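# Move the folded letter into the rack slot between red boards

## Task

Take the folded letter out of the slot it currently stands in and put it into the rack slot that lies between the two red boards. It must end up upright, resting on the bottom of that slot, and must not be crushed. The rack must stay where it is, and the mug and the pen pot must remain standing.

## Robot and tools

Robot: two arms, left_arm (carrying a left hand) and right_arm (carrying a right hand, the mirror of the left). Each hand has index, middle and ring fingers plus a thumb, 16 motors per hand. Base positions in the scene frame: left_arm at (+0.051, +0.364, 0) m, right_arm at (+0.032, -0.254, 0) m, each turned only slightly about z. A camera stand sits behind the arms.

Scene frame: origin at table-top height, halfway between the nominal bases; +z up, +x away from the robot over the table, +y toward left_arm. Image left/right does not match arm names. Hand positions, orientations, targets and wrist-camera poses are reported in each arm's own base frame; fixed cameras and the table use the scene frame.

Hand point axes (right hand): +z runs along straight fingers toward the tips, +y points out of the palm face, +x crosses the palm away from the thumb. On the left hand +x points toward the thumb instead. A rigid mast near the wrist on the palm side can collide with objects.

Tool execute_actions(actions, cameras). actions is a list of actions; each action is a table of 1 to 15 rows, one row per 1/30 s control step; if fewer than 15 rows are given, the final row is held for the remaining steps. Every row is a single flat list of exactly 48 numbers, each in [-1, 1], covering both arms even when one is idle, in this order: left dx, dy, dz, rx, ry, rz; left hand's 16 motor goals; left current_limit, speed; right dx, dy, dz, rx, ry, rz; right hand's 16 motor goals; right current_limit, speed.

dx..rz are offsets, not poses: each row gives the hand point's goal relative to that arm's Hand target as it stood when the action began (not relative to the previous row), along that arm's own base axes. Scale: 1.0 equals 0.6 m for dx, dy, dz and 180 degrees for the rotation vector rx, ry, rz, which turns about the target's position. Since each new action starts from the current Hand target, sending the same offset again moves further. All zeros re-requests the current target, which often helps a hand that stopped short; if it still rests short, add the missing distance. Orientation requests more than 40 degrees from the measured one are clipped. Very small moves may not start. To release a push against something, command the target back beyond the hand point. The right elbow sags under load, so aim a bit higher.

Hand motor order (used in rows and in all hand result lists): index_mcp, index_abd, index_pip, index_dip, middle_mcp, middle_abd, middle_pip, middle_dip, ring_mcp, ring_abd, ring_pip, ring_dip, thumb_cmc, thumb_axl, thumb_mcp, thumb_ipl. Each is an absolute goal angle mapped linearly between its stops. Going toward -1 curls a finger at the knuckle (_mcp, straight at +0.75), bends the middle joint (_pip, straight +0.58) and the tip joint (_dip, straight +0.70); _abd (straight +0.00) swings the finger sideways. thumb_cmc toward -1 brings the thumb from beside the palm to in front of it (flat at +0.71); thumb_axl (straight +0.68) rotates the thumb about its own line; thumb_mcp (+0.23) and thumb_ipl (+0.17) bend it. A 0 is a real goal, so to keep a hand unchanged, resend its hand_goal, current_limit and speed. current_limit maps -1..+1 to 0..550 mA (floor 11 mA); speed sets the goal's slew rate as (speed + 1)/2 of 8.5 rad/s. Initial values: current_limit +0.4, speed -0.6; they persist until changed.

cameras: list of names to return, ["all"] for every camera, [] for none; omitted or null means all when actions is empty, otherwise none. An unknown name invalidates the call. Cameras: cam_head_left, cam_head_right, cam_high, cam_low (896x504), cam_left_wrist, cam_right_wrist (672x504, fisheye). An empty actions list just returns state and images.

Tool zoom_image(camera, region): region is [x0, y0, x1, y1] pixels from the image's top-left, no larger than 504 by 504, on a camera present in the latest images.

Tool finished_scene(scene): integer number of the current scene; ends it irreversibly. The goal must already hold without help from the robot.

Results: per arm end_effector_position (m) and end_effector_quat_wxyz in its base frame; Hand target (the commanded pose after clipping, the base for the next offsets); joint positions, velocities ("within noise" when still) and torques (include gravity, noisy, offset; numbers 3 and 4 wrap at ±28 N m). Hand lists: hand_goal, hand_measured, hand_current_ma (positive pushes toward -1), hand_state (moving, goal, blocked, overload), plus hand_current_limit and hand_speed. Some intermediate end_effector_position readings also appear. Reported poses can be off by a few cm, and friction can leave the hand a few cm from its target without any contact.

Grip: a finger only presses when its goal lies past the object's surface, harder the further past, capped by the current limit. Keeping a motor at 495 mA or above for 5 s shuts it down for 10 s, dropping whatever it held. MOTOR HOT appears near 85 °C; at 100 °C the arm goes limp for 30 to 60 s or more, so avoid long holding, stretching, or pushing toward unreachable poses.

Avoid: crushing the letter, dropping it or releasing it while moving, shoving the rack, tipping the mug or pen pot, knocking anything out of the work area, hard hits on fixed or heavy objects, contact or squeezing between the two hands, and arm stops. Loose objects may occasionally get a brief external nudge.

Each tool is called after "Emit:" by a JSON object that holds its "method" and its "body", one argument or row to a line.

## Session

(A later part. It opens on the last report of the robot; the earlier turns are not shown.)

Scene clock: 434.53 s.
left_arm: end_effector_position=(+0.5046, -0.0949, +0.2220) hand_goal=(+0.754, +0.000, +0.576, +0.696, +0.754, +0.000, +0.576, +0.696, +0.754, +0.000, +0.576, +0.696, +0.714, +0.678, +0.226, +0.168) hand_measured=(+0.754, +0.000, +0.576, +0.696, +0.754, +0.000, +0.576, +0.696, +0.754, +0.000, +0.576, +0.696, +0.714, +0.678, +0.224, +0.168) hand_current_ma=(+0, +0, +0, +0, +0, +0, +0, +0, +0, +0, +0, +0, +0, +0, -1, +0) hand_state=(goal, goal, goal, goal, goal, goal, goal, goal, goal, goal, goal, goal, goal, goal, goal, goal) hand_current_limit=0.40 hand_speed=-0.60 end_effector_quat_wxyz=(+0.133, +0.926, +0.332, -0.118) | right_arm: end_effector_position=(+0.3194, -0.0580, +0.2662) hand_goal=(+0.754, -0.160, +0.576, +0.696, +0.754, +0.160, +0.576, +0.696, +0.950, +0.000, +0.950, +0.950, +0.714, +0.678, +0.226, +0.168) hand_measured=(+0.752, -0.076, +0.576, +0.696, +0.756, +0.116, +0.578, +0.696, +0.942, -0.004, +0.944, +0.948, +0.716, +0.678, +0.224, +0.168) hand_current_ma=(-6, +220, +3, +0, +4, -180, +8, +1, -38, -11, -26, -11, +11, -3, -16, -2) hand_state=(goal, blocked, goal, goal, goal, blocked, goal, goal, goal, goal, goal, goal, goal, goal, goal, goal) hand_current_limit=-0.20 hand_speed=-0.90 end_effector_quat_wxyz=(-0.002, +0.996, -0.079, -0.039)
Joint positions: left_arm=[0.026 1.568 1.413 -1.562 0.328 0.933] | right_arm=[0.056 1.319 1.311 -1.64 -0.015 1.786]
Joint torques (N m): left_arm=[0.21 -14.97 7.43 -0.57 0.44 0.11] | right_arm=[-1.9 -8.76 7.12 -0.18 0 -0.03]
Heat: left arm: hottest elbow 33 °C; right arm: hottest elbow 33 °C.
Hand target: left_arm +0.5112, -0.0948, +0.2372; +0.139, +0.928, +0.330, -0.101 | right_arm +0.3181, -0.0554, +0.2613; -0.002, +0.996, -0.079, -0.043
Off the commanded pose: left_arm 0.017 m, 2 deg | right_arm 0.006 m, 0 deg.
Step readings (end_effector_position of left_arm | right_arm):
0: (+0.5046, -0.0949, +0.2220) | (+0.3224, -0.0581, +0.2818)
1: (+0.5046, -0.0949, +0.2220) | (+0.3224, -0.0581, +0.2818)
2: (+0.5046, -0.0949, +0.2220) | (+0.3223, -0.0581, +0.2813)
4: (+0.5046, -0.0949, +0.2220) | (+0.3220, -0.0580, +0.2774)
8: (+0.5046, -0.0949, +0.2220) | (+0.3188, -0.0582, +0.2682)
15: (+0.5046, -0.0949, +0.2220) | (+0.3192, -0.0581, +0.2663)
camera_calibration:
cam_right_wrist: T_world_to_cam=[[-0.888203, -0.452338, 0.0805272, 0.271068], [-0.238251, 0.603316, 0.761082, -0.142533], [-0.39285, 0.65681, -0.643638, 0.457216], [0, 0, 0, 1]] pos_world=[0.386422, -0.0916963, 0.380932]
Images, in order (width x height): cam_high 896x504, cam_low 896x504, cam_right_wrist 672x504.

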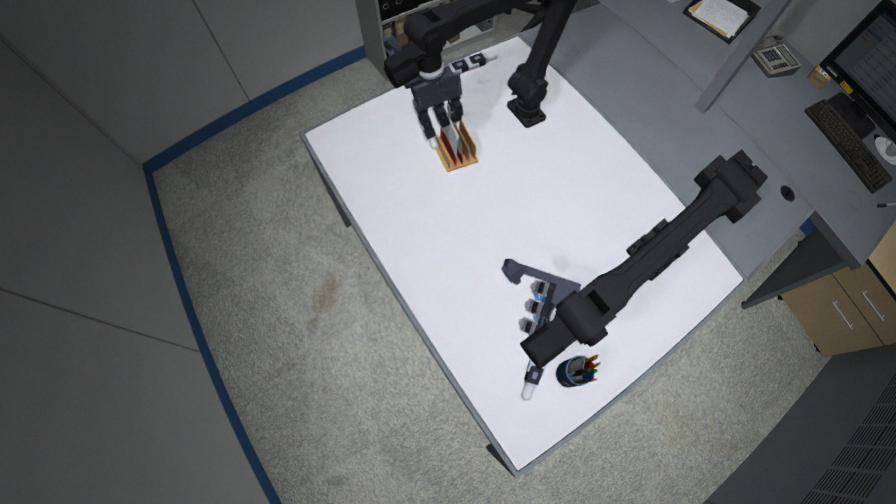

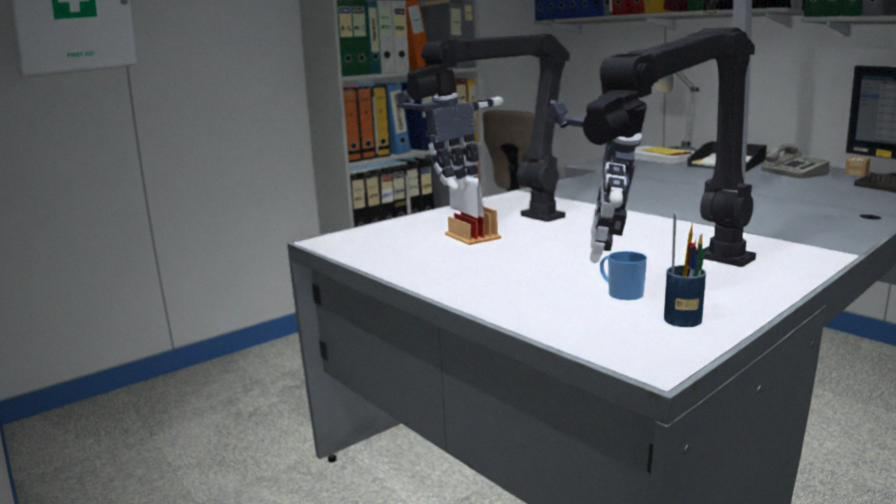

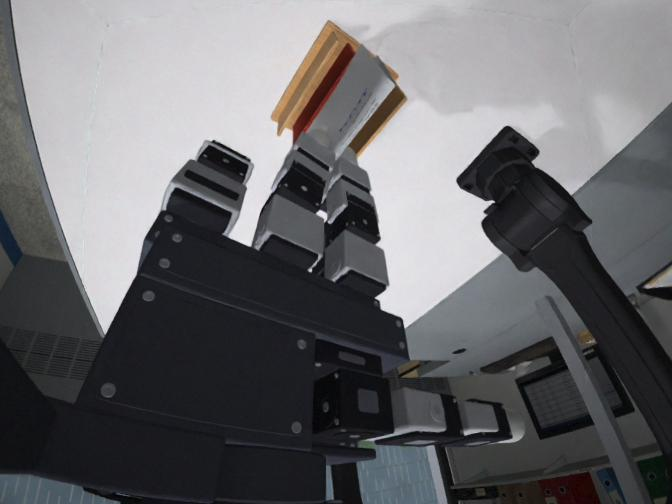

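Emit:
{"method": "execute_actions", "body": {
  "actions": [
    [[0,0,0,0,0,0,0.754,0,0.576,0.696,0.754,0,0.576,0.696,0.754,0,0.576,0.696,0.714,0.678,0.226,0.168,0.4,-0.6,-0.0041,0.0006,-0.0108,0,0,0,0.754,-0.16,0.576,0.696,0.754,0.16,0.576,0.696,0.95,0,0.95,0.95,0.714,0.678,0.226,0.168,-0.2,-0.9]]
  ],
  "cameras": ["cam_low","cam_high","cam_right_wrist"]
}}

Emit:
{"method": "zoom_image", "body": {
  "camera": "cam_right_wrist",
  "region": [320, 10, 410, 80]
}}

Emit:
{"method": "zoom_image", "body": {
  "camera": "cam_high",
  "region": [440, 130, 480, 170]
}}

Emit:
{"method": "zoom_image", "body": {
  "camera": "cam_low",
  "region": [445, 185, 505, 245]
}}

Scene clock: 459.33 s.
left_arm: end_effector_position=(+0.5046, -0.0949, +0.2220) hand_goal=(+0.754, +0.000, +0.576, +0.696, +0.754, +0.000, +0.576, +0.696, +0.754, +0.000, +0.576, +0.696, +0.714, +0.678, +0.226, +0.168) hand_measured=(+0.754, +0.000, +0.576, +0.696, +0.754, +0.000, +0.576, +0.696, +0.754, +0.000, +0.576, +0.696, +0.714, +0.678, +0.224, +0.168) hand_current_ma=(+0, +0, +0, +0, +0, +0, +0, +0, +0, +0, +0, +0, +0, +0, -1, +0) hand_state=(goal, goal, goal, goal, goal, goal, goal, goal, goal, goal, goal, goal, goal, goal, goal, goal) hand_current_limit=0.40 hand_speed=-0.60 end_effector_quat_wxyz=(+0.133, +0.926, +0.332, -0.118) | right_arm: end_effector_position=(+0.3181, -0.0576, +0.2582) hand_goal=(+0.754, -0.160, +0.576, +0.696, +0.754, +0.160, +0.576, +0.696, +0.950, +0.000, +0.950, +0.950, +0.714, +0.678, +0.226, +0.168) hand_measured=(+0.752, -0.076, +0.576, +0.696, +0.756, +0.116, +0.578, +0.696, +0.942, -0.004, +0.944, +0.948, +0.716, +0.678, +0.224, +0.168) hand_current_ma=(-6, +220, +3, +0, +4, -180, +8, +1, -38, -11, -26, -11, +11, -3, -16, -2) hand_state=(goal, blocked, goal, goal, goal, blocked, goal, goal, goal, goal, goal, goal, goal, goal, goal, goal) hand_current_limit=-0.20 hand_speed=-0.90 end_effector_quat_wxyz=(-0.002, +0.996, -0.079, -0.042)
Joint positions: left_arm=[0.026 1.568 1.413 -1.562 0.328 0.933] | right_arm=[0.058 1.319 1.289 -1.623 -0.015 1.786]
Joint torques (N m): left_arm=[-0.38 -14.97 7.5 -0.44 0.43 0.07] | right_arm=[-1.9 -9.23 7.04 -0.24 -0.01 -0.02]
Heat: left arm: hottest elbow 34 °C; right arm: hottest elbow 34 °C.
Hand target: left_arm +0.5112, -0.0948, +0.2372; +0.139, +0.928, +0.330, -0.101 | right_arm +0.3156, -0.0550, +0.2548; -0.002, +0.996, -0.079, -0.043
Off the commanded pose: left_arm 0.017 m, 2 deg | right_arm 0.005 m, 0 deg.
Step readings (end_effector_position of left_arm | right_arm):
0: (+0.5046, -0.0949, +0.2220) | (+0.3194, -0.0580, +0.2662)
1: (+0.5046, -0.0949, +0.2220) | (+0.3195, -0.0580, +0.2662)
2: (+0.5046, -0.0949, +0.2220) | (+0.3195, -0.0580, +0.2658)
4: (+0.5046, -0.0949, +0.2220) | (+0.3197, -0.0579, +0.2638)
8: (+0.5046, -0.0949, +0.2220) | (+0.3180, -0.0578, +0.2593)
15: (+0.5046, -0.0949, +0.2220) | (+0.3180, -0.0576, +0.2582)
camera_calibration:
cam_right_wrist: T_world_to_cam=[[-0.887097, -0.45367, 0.085102, 0.269227], [-0.235377, 0.603205, 0.762064, -0.138135], [-0.39706, 0.655994, -0.641885, 0.452081], [0, 0, 0, 1]] pos_world=[0.38582, -0.0910988, 0.37254]
Images, in order (width x height): cam_high 896x504, cam_low 896x504, cam_right_wrist 672x504.

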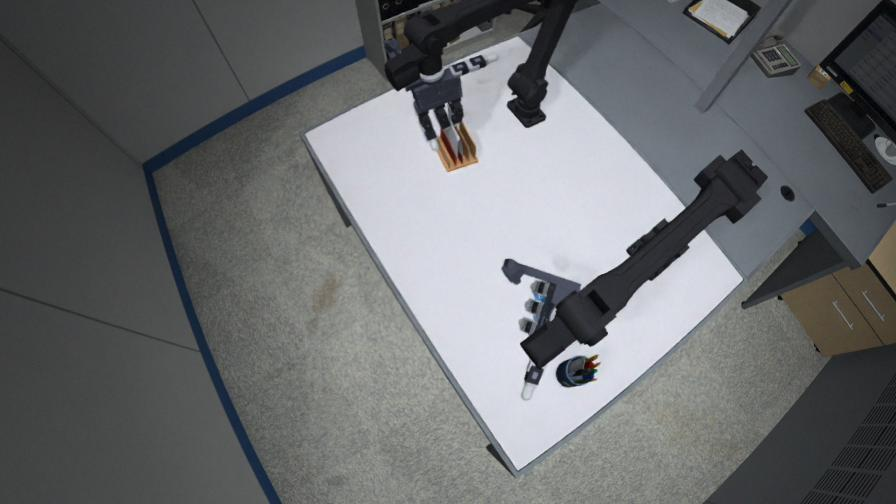

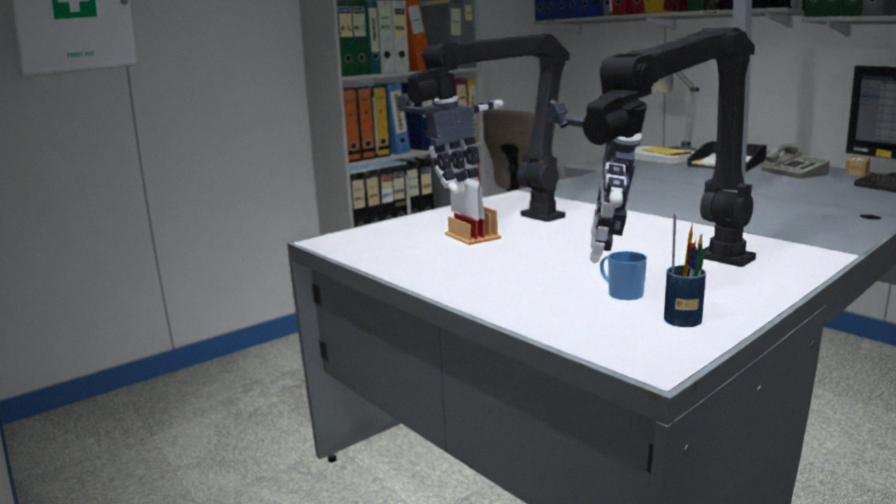

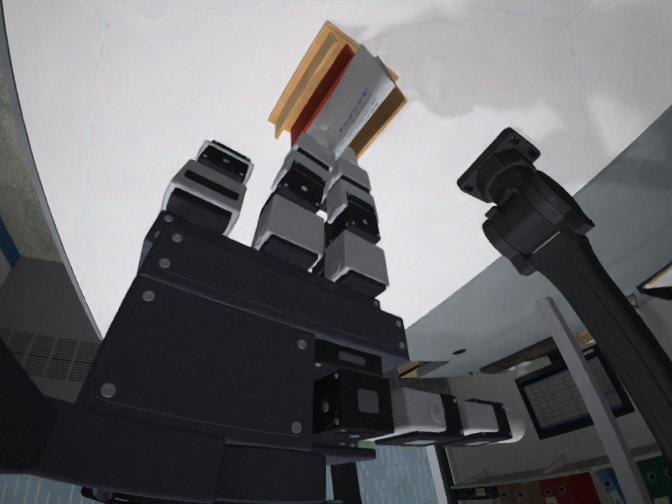

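Scaled by 5.600 from the camera's 672x504 image, which has a finer 960x720 frame.

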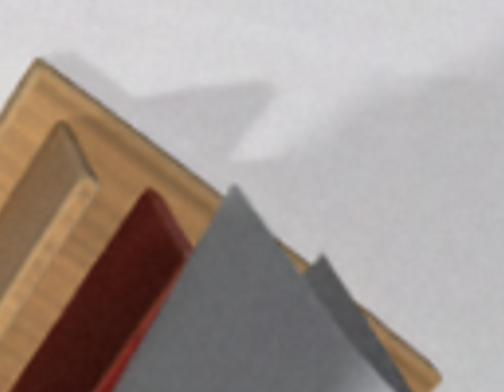

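Scaled by 12.600 from the camera's 896x504 image, which has a finer 1280x720 frame.

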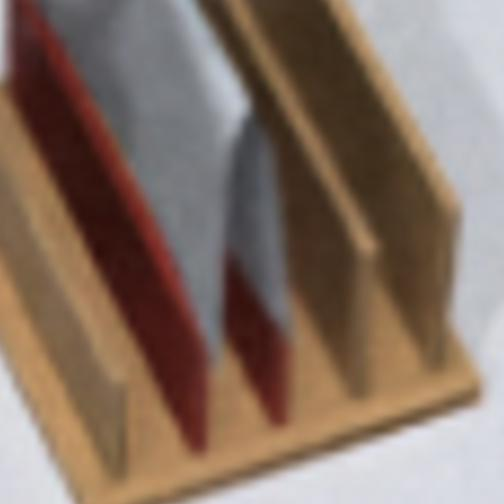

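Scaled by 8.400 from the camera's 896x504 image, which has a finer 1280x720 frame.

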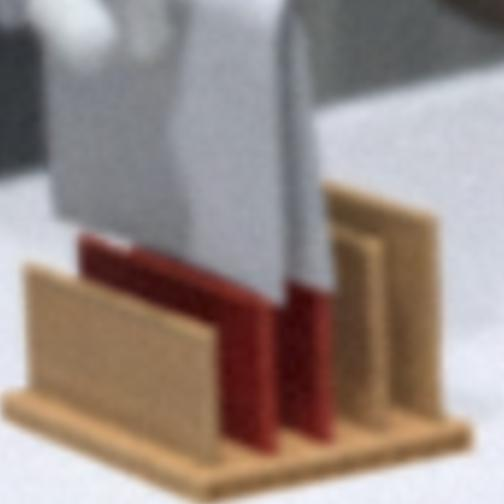

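Emit:
{"method": "execute_actions", "body": {
  "actions": [
    [[0,0,0,0,0,0,0.754,0,0.576,0.696,0.754,0,0.576,0.696,0.754,0,0.576,0.696,0.714,0.678,0.226,0.168,0.4,-0.6,-0.0055,0.0008,0,0,0,0,0.754,-0.16,0.576,0.696,0.754,0.16,0.576,0.696,0.95,0,0.95,0.95,0.714,0.678,0.226,0.168,-0.2,-0.9]]
  ],
  "cameras": ["cam_low","cam_high","cam_right_wrist"]
}}

Emit:
{"method": "zoom_image", "body": {
  "camera": "cam_right_wrist",
  "region": [320, 10, 410, 80]
}}

Emit:
{"method": "zoom_image", "body": {
  "camera": "cam_high",
  "region": [440, 130, 480, 170]
}}

Emit:
{"method": "zoom_image", "body": {
  "camera": "cam_low",
  "region": [445, 185, 505, 245]
}}

Scene clock: 474.77 s.
left_arm: end_effector_position=(+0.5046, -0.0949, +0.2220) hand_goal=(+0.754, +0.000, +0.576, +0.696, +0.754, +0.000, +0.576, +0.696, +0.754, +0.000, +0.576, +0.696, +0.714, +0.678, +0.226, +0.168) hand_measured=(+0.754, +0.000, +0.576, +0.696, +0.754, +0.000, +0.576, +0.696, +0.754, +0.000, +0.576, +0.696, +0.714, +0.678, +0.224, +0.168) hand_current_ma=(+0, +0, +0, +0, +0, +0, +0, +0, +0, +0, +0, +0, +0, +0, -1, +0) hand_state=(goal, goal, goal, goal, goal, goal, goal, goal, goal, goal, goal, goal, goal, goal, goal, goal) hand_current_limit=0.40 hand_speed=-0.60 end_effector_quat_wxyz=(+0.133, +0.926, +0.332, -0.118) | right_arm: end_effector_position=(+0.3161, -0.0571, +0.2559) hand_goal=(+0.754, -0.160, +0.576, +0.696, +0.754, +0.160, +0.576, +0.696, +0.950, +0.000, +0.950, +0.950, +0.714, +0.678, +0.226, +0.168) hand_measured=(+0.752, -0.076, +0.576, +0.696, +0.756, +0.116, +0.578, +0.696, +0.942, -0.004, +0.944, +0.948, +0.716, +0.678, +0.224, +0.168) hand_current_ma=(-6, +220, +3, +0, +4, -180, +8, +1, -38, -11, -26, -11, +11, -3, -16, -2) hand_state=(goal, blocked, goal, goal, goal, blocked, goal, goal, goal, goal, goal, goal, goal, goal, goal, goal) hand_current_limit=-0.20 hand_speed=-0.90 end_effector_quat_wxyz=(-0.002, +0.996, -0.079, -0.046)
Joint positions: left_arm=[0.026 1.568 1.413 -1.562 0.328 0.933] | right_arm=[0.059 1.318 1.281 -1.623 -0.016 1.788]
Joint torques (N m): left_arm=[-0.03 -14.8 7.45 -0.55 0.41 0.1] | right_arm=[-1.9 -9.88 7.01 -0.29 -0.01 -0.02]
Heat: left arm: hottest elbow 34 °C; right arm: hottest elbow 34 °C.
Hand target: left_arm +0.5112, -0.0948, +0.2372; +0.139, +0.928, +0.330, -0.101 | right_arm +0.3122, -0.0546, +0.2548; -0.003, +0.996, -0.079, -0.043
Off the commanded pose: left_arm 0.017 m, 2 deg | right_arm 0.005 m, 0 deg.
Step readings (end_effector_position of left_arm | right_arm):
0: (+0.5046, -0.0949, +0.2220) | (+0.3181, -0.0576, +0.2582)
1: (+0.5046, -0.0949, +0.2220) | (+0.3181, -0.0576, +0.2582)
2: (+0.5046, -0.0949, +0.2220) | (+0.3181, -0.0576, +0.2582)
4: (+0.5046, -0.0949, +0.2220) | (+0.3181, -0.0574, +0.2582)
8: (+0.5046, -0.0949, +0.2220) | (+0.3168, -0.0572, +0.2567)
15: (+0.5046, -0.0949, +0.2220) | (+0.3161, -0.0571, +0.2559)
camera_calibration:
cam_right_wrist: T_world_to_cam=[[-0.886651, -0.453271, 0.0916249, 0.26599], [-0.229593, 0.60347, 0.763617, -0.139392], [-0.401418, 0.656025, -0.639135, 0.450109], [0, 0, 0, 1]] pos_world=[0.384518, -0.0905982, 0.369751]
Images, in order (width x height): cam_high 896x504, cam_low 896x504, cam_right_wrist 672x504.

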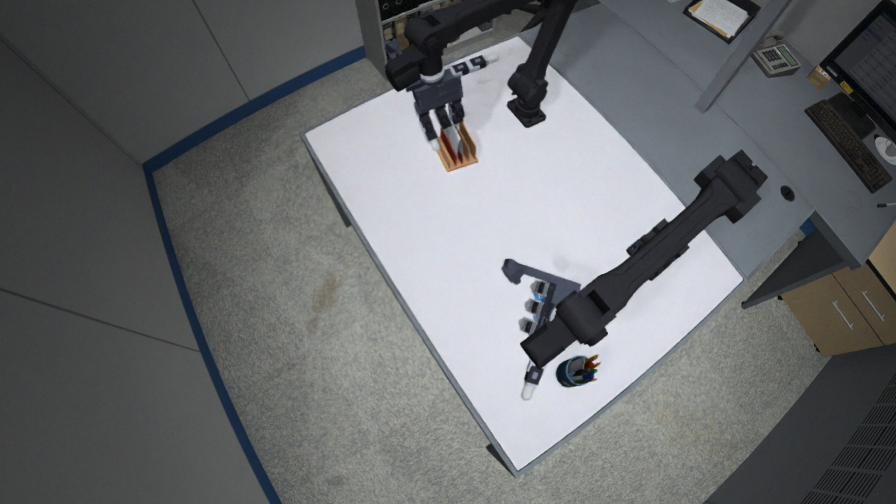

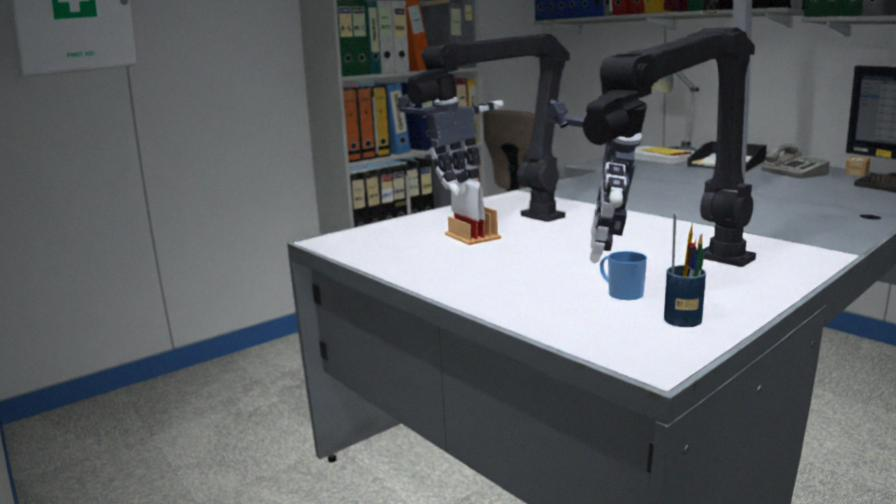

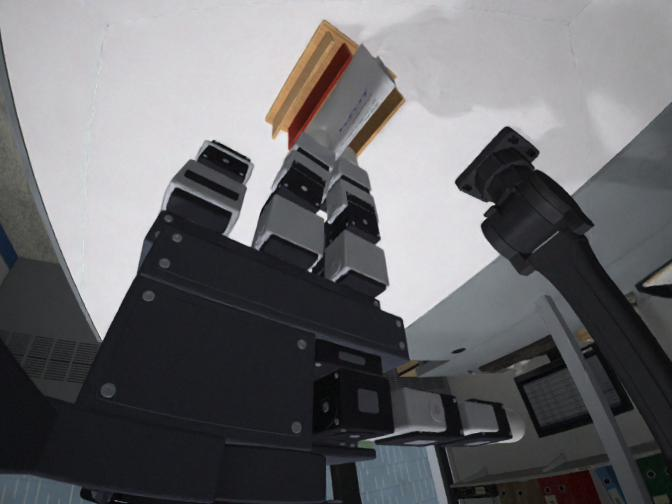

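Scaled by 5.600 from the camera's 672x504 image, which has a finer 960x720 frame.

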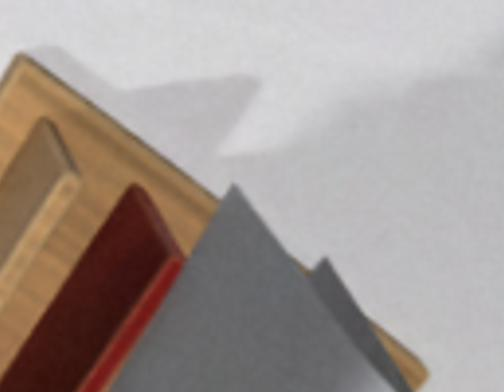

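Scaled by 12.600 from the camera's 896x504 image, which has a finer 1280x720 frame.

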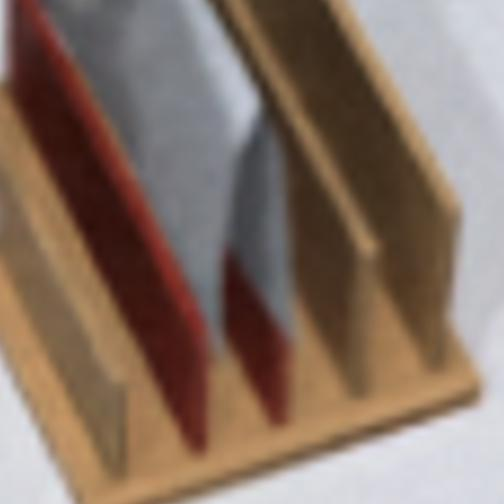

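Scaled by 8.400 from the camera's 896x504 image, which has a finer 1280x720 frame.

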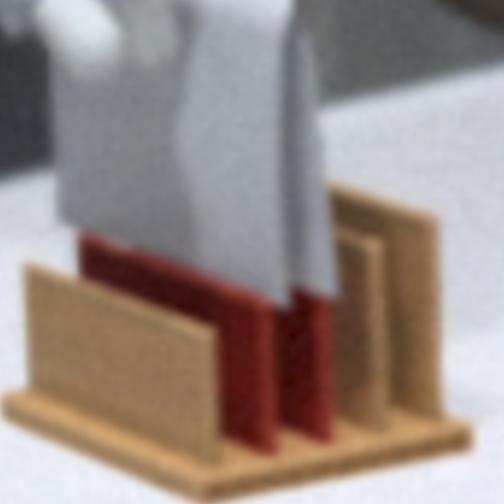

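Emit:
{"method": "execute_actions", "body": {
  "actions": [
    [[0,0,0,0,0,0,0.754,0,0.576,0.696,0.754,0,0.576,0.696,0.754,0,0.576,0.696,0.714,0.678,0.226,0.168,0.4,-0.6,-0.002,0.0003,-0.0055,0,0,0,0.754,-0.16,0.576,0.696,0.754,0.16,0.576,0.696,0.95,0,0.95,0.95,0.714,0.678,0.226,0.168,-0.2,-0.9]]
  ],
  "cameras": ["cam_low","cam_high","cam_right_wrist"]
}}

Emit:
{"method": "zoom_image", "body": {
  "camera": "cam_right_wrist",
  "region": [290, 10, 410, 130]
}}

Emit:
{"method": "zoom_image", "body": {
  "camera": "cam_high",
  "region": [440, 130, 480, 170]
}}

Emit:
{"method": "zoom_image", "body": {
  "camera": "cam_low",
  "region": [445, 185, 505, 245]
}}

Scene clock: 489.97 s.
left_arm: end_effector_position=(+0.5046, -0.0949, +0.2220) hand_goal=(+0.754, +0.000, +0.576, +0.696, +0.754, +0.000, +0.576, +0.696, +0.754, +0.000, +0.576, +0.696, +0.714, +0.678, +0.226, +0.168) hand_measured=(+0.754, +0.000, +0.576, +0.696, +0.754, +0.000, +0.576, +0.696, +0.754, +0.000, +0.576, +0.696, +0.714, +0.678, +0.224, +0.168) hand_current_ma=(+0, +0, +0, +0, +0, +0, +0, +0, +0, +0, +0, +0, +0, +0, -1, +0) hand_state=(goal, goal, goal, goal, goal, goal, goal, goal, goal, goal, goal, goal, goal, goal, goal, goal) hand_current_limit=0.40 hand_speed=-0.60 end_effector_quat_wxyz=(+0.133, +0.926, +0.332, -0.118) | right_arm: end_effector_position=(+0.3150, -0.0569, +0.2523) hand_goal=(+0.754, -0.160, +0.576, +0.696, +0.754, +0.160, +0.576, +0.696, +0.950, +0.000, +0.950, +0.950, +0.714, +0.678, +0.226, +0.168) hand_measured=(+0.752, -0.076, +0.576, +0.696, +0.756, +0.116, +0.578, +0.696, +0.942, -0.004, +0.944, +0.948, +0.716, +0.678, +0.224, +0.168) hand_current_ma=(-6, +220, +3, +0, +4, -180, +8, +1, -38, -11, -26, -11, +11, -3, -16, -2) hand_state=(goal, blocked, goal, goal, goal, blocked, goal, goal, goal, goal, goal, goal, goal, goal, goal, goal) hand_current_limit=-0.20 hand_speed=-0.90 end_effector_quat_wxyz=(-0.002, +0.996, -0.079, -0.046)
Joint positions: left_arm=[0.026 1.568 1.413 -1.562 0.328 0.933] | right_arm=[0.06 1.317 1.271 -1.616 -0.016 1.788]
Joint torques (N m): left_arm=[0.03 -14.51 7.51 -0.51 0.47 0.07] | right_arm=[-1.9 -9.93 6.97 -0.27 -0.01 -0.02]
Heat: left arm: hottest elbow 34 °C; right arm: hottest elbow 33 °C.
Hand target: left_arm +0.5112, -0.0948, +0.2372; +0.139, +0.928, +0.330, -0.101 | right_arm +0.3111, -0.0544, +0.2515; -0.002, +0.996, -0.079, -0.043
Off the commanded pose: left_arm 0.017 m, 2 deg | right_arm 0.005 m, 0 deg.
Step readings (end_effector_position of left_arm | right_arm):
0: (+0.5046, -0.0949, +0.2220) | (+0.3161, -0.0571, +0.2559)
1: (+0.5046, -0.0949, +0.2220) | (+0.3161, -0.0571, +0.2559)
2: (+0.5046, -0.0949, +0.2220) | (+0.3162, -0.0570, +0.2558)
4: (+0.5046, -0.0949, +0.2220) | (+0.3163, -0.0570, +0.2552)
8: (+0.5046, -0.0949, +0.2220) | (+0.3151, -0.0569, +0.2530)
15: (+0.5046, -0.0949, +0.2220) | (+0.3149, -0.0569, +0.2523)
camera_calibration:
cam_right_wrist: T_world_to_cam=[[-0.886283, -0.453639, 0.0933536, 0.264901], [-0.228384, 0.603424, 0.764016, -0.137487], [-0.402919, 0.655813, -0.638408, 0.447584], [0, 0, 0, 1]] pos_world=[0.383718, -0.0903988, 0.366054]
Images, in order (width x height): cam_high 896x504, cam_low 896x504, cam_right_wrist 672x504.

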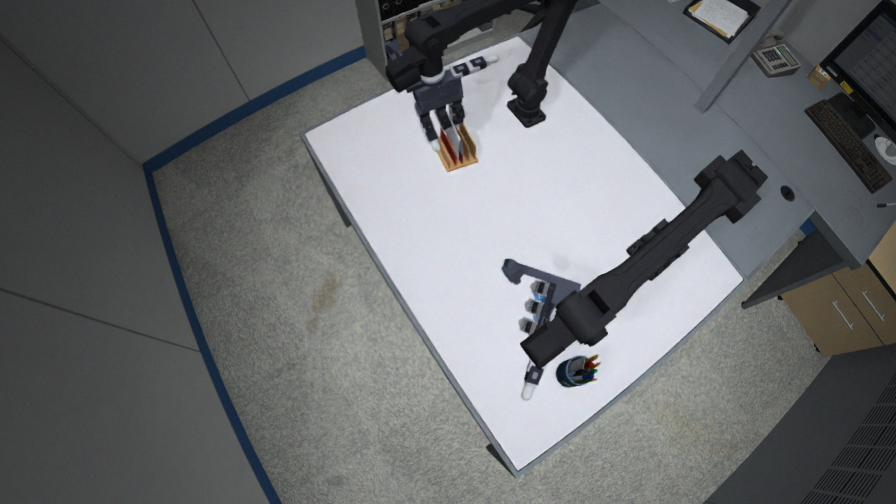

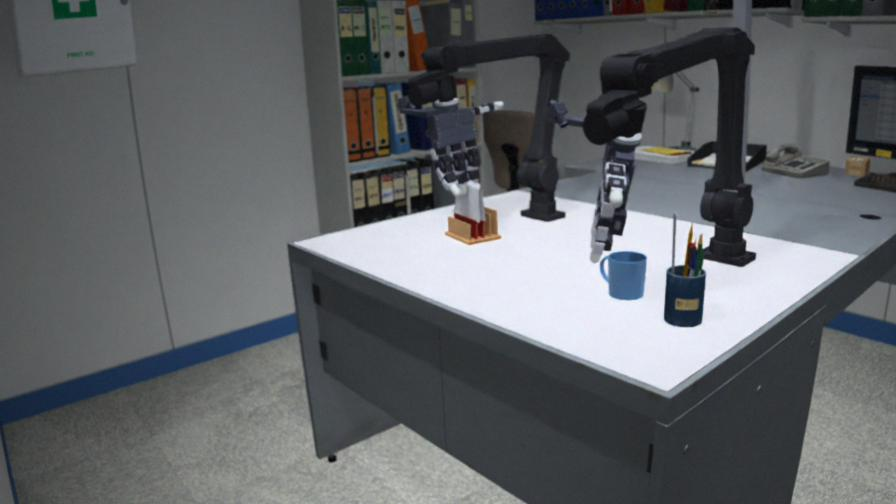

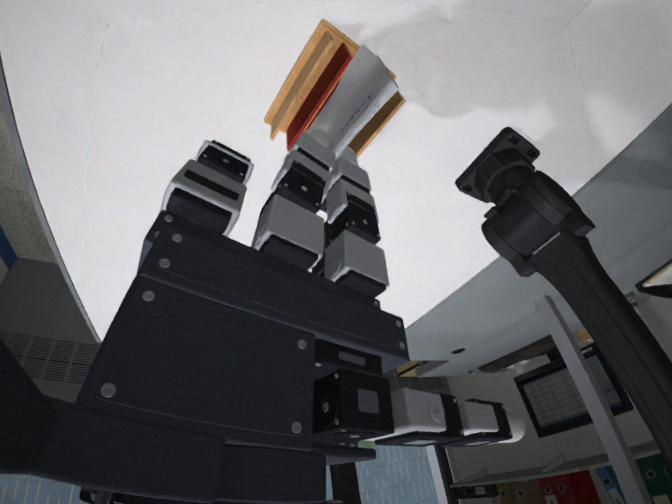

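Scaled by 4.200 from the camera's 672x504 image, which has a finer 960x720 frame.

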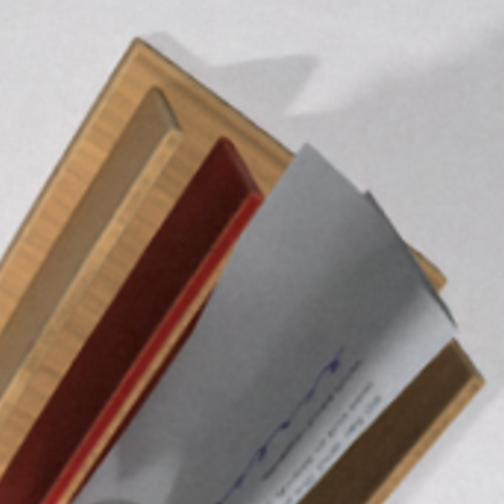

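Scaled by 12.600 from the camera's 896x504 image, which has a finer 1280x720 frame.

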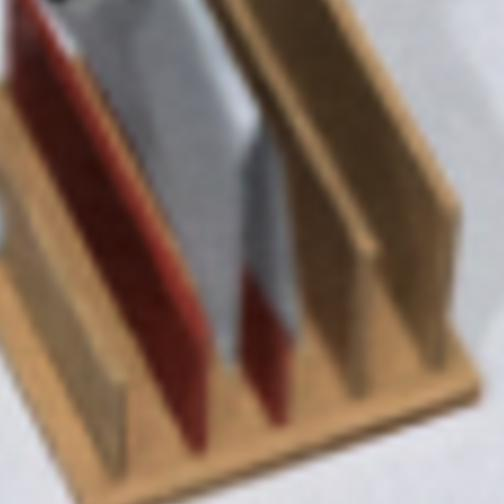

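Scaled by 8.400 from the camera's 896x504 image, which has a finer 1280x720 frame.

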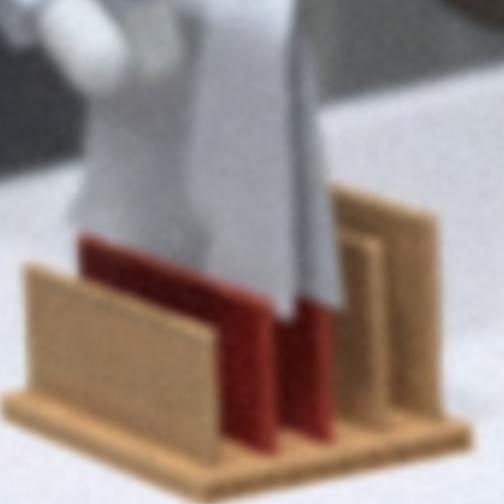

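Emit:
{"method": "zoom_image", "body": {
  "camera": "cam_low",
  "region": [440, 170, 500, 230]
}}

Emit:
{"method": "zoom_image", "body": {
  "camera": "cam_high",
  "region": [430, 110, 490, 170]
}}

Emit:
{"method": "execute_actions", "body": {
  "actions": []
}}

Emit:
{"method": "zoom_image", "body": {
  "camera": "cam_head_right",
  "region": [500, 220, 600, 310]
}}

Emit:
{"method": "zoom_image", "body": {
  "camera": "cam_head_left",
  "region": [490, 220, 600, 310]
}}

Scaled by 8.400 from the camera's 896x504 image, which has a finer 1280x720 frame.

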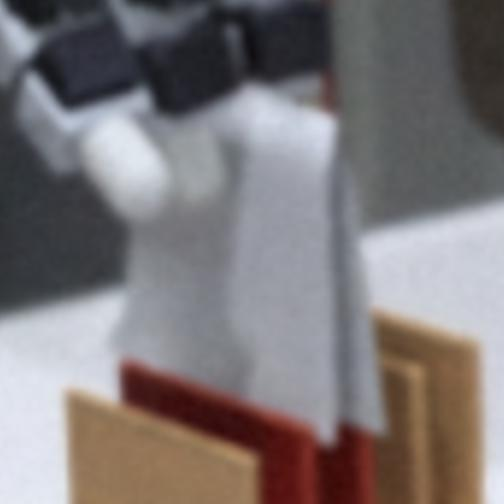

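Scaled by 8.400 from the camera's 896x504 image, which has a finer 1280x720 frame.

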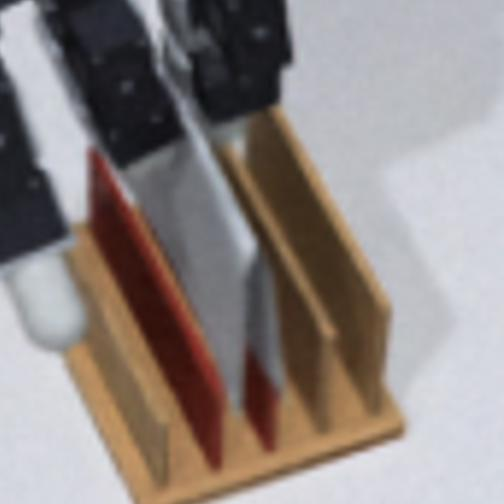

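Scene clock: 502.03 s.
left_arm: end_effector_position=(+0.5046, -0.0949, +0.2220) hand_goal=(+0.754, +0.000, +0.576, +0.696, +0.754, +0.000, +0.576, +0.696, +0.754, +0.000, +0.576, +0.696, +0.714, +0.678, +0.226, +0.168) hand_measured=(+0.754, +0.000, +0.576, +0.696, +0.754, +0.000, +0.576, +0.696, +0.754, +0.000, +0.576, +0.696, +0.714, +0.678, +0.224, +0.168) hand_current_ma=(+0, +0, +0, +0, +0, +0, +0, +0, +0, +0, +0, +0, +0, +0, -1, +0) hand_state=(goal, goal, goal, goal, goal, goal, goal, goal, goal, goal, goal, goal, goal, goal, goal, goal) hand_current_limit=0.40 hand_speed=-0.60 end_effector_quat_wxyz=(+0.133, +0.926, +0.332, -0.118) | right_arm: end_effector_position=(+0.3150, -0.0569, +0.2523) hand_goal=(+0.754, -0.160, +0.576, +0.696, +0.754, +0.160, +0.576, +0.696, +0.950, +0.000, +0.950, +0.950, +0.714, +0.678, +0.226, +0.168) hand_measured=(+0.752, -0.076, +0.576, +0.696, +0.756, +0.116, +0.578, +0.696, +0.942, -0.004, +0.944, +0.948, +0.716, +0.678, +0.224, +0.168) hand_current_ma=(-6, +220, +3, +0, +4, -180, +8, +1, -38, -11, -26, -11, +11, -3, -16, -2) hand_state=(goal, blocked, goal, goal, goal, blocked, goal, goal, goal, goal, goal, goal, goal, goal, goal, goal) hand_current_limit=-0.20 hand_speed=-0.90 end_effector_quat_wxyz=(-0.002, +0.996, -0.079, -0.046)
Joint positions: left_arm=[0.026 1.568 1.413 -1.562 0.328 0.933] | right_arm=[0.06 1.317 1.271 -1.616 -0.016 1.788]
Joint velocities: within noise
Joint torques (N m): left_arm=[0.03 -14.68 7.43 -0.62 0.44 0.07] | right_arm=[-1.9 -9.99 6.98 -0.27 -0.01 -0.02]
Heat: left arm: hottest elbow 34 °C; right arm: hottest elbow 33 °C.
Hand target: left_arm +0.5112, -0.0948, +0.2372; +0.139, +0.928, +0.330, -0.101 | right_arm +0.3111, -0.0544, +0.2515; -0.002, +0.996, -0.079, -0.043
Off the commanded pose: left_arm 0.017 m, 2 deg | right_arm 0.005 m, 0 deg.
camera_calibration:
cam_right_wrist: T_world_to_cam=[[-0.886283, -0.453639, 0.0933536, 0.264901], [-0.228384, 0.603424, 0.764016, -0.137487], [-0.402919, 0.655813, -0.638408, 0.447584], [0, 0, 0, 1]] pos_world=[0.383718, -0.0903988, 0.366054]

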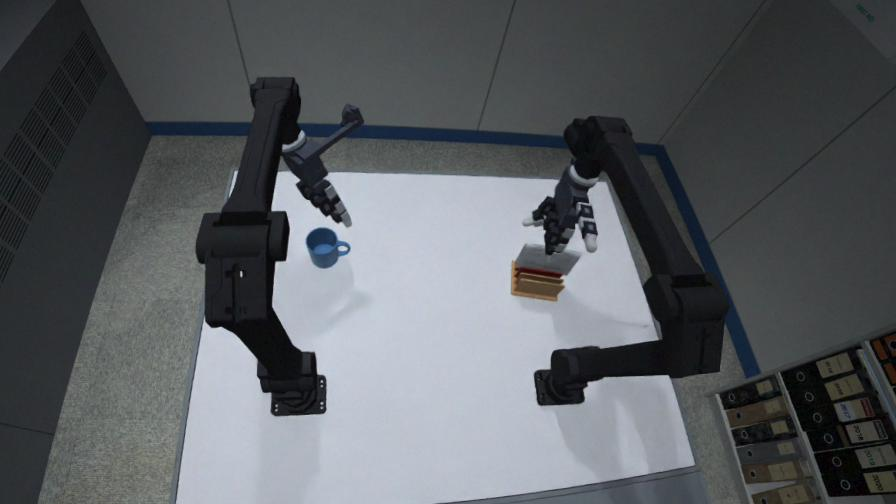

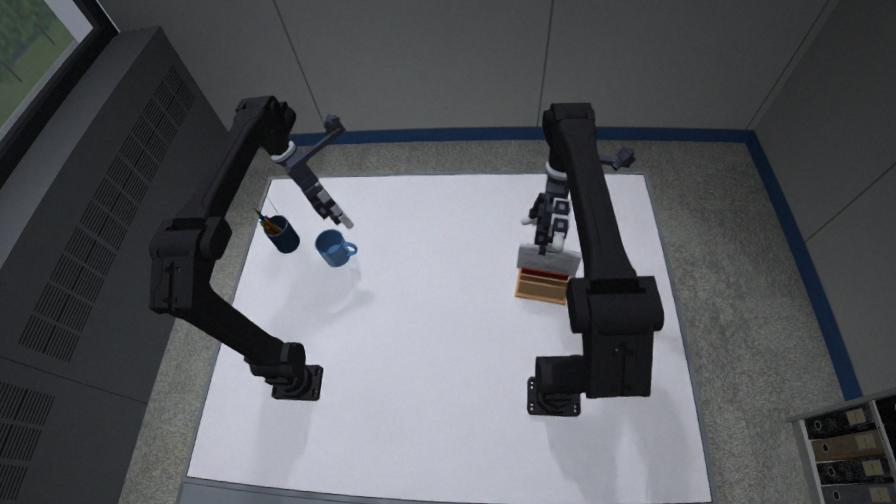

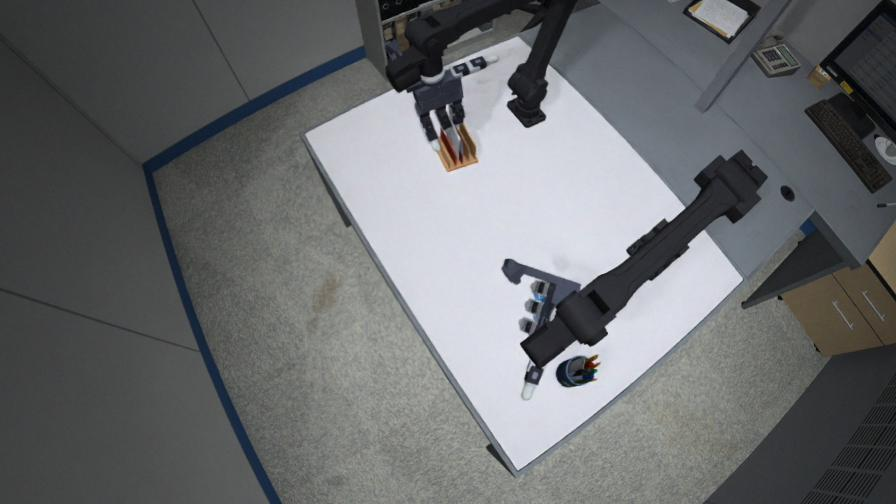

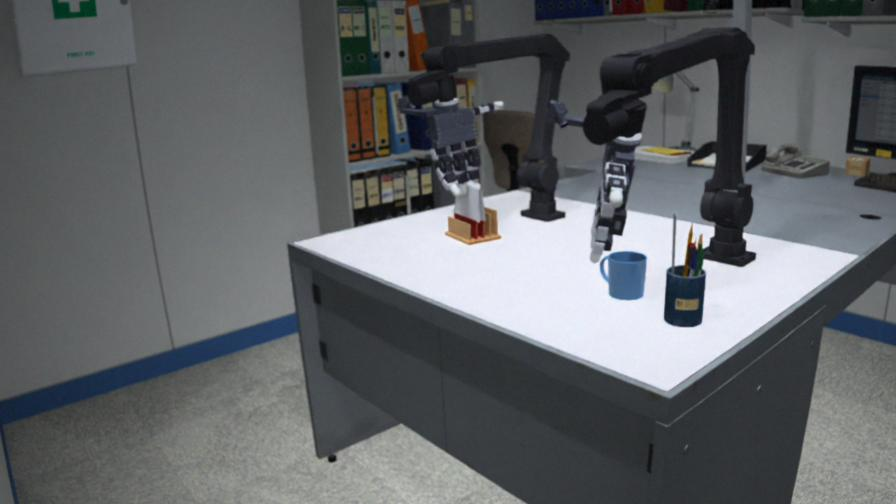

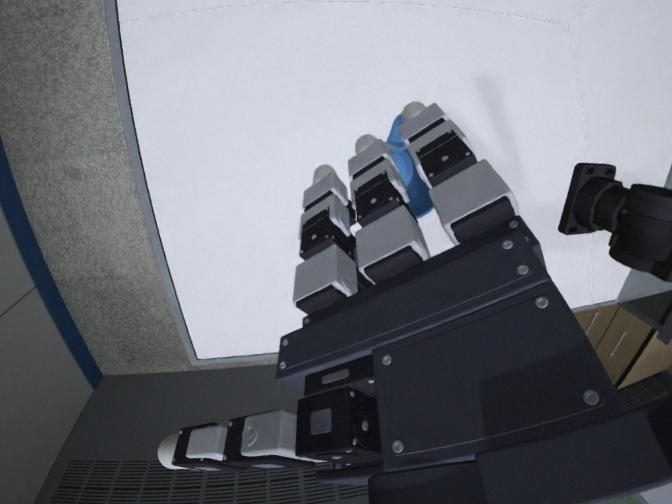

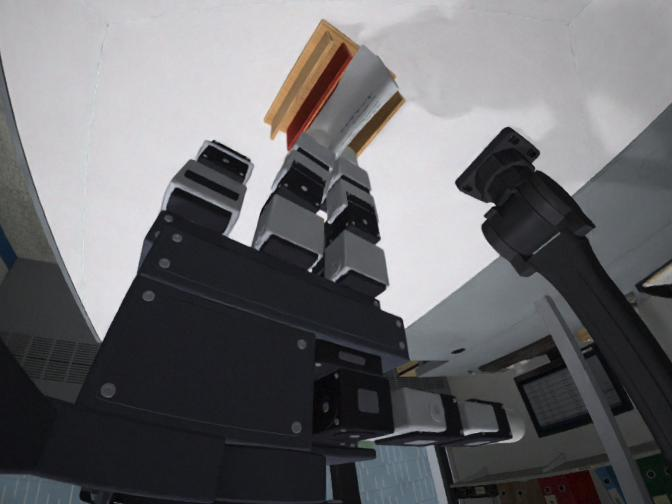

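Scaled by 5.040 from the camera's 896x504 image, which has a finer 1280x720 frame.

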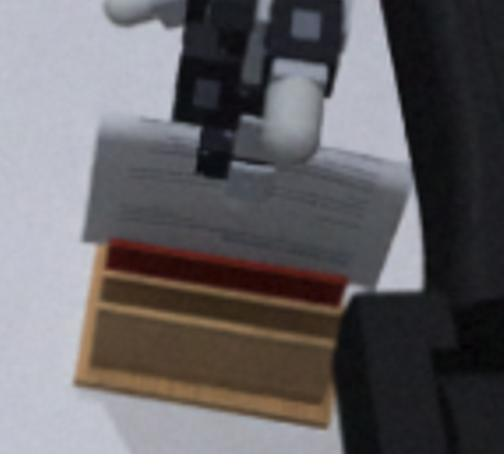

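Scaled by 4.582 from the camera's 896x504 image, which has a finer 1280x720 frame.

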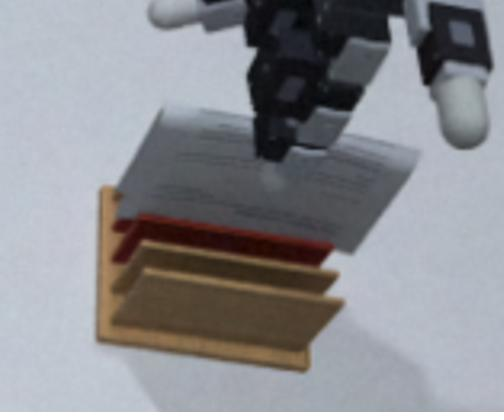

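Emit:
{"method": "zoom_image", "body": {
  "camera": "cam_right_wrist",
  "region": [320, 35, 390, 105]
}}

Emit:
{"method": "zoom_image", "body": {
  "camera": "cam_high",
  "region": [435, 120, 475, 160]
}}

Scaled by 7.200 from the camera's 672x504 image, which has a finer 960x720 frame.

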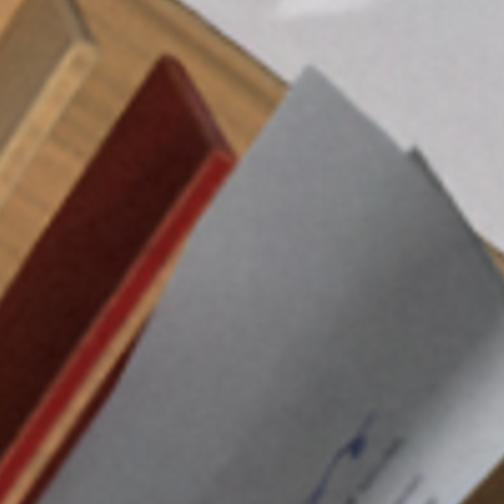

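Scaled by 12.600 from the camera's 896x504 image, which has a finer 1280x720 frame.

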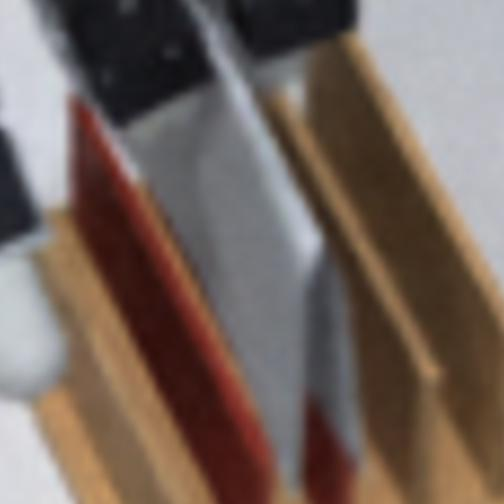

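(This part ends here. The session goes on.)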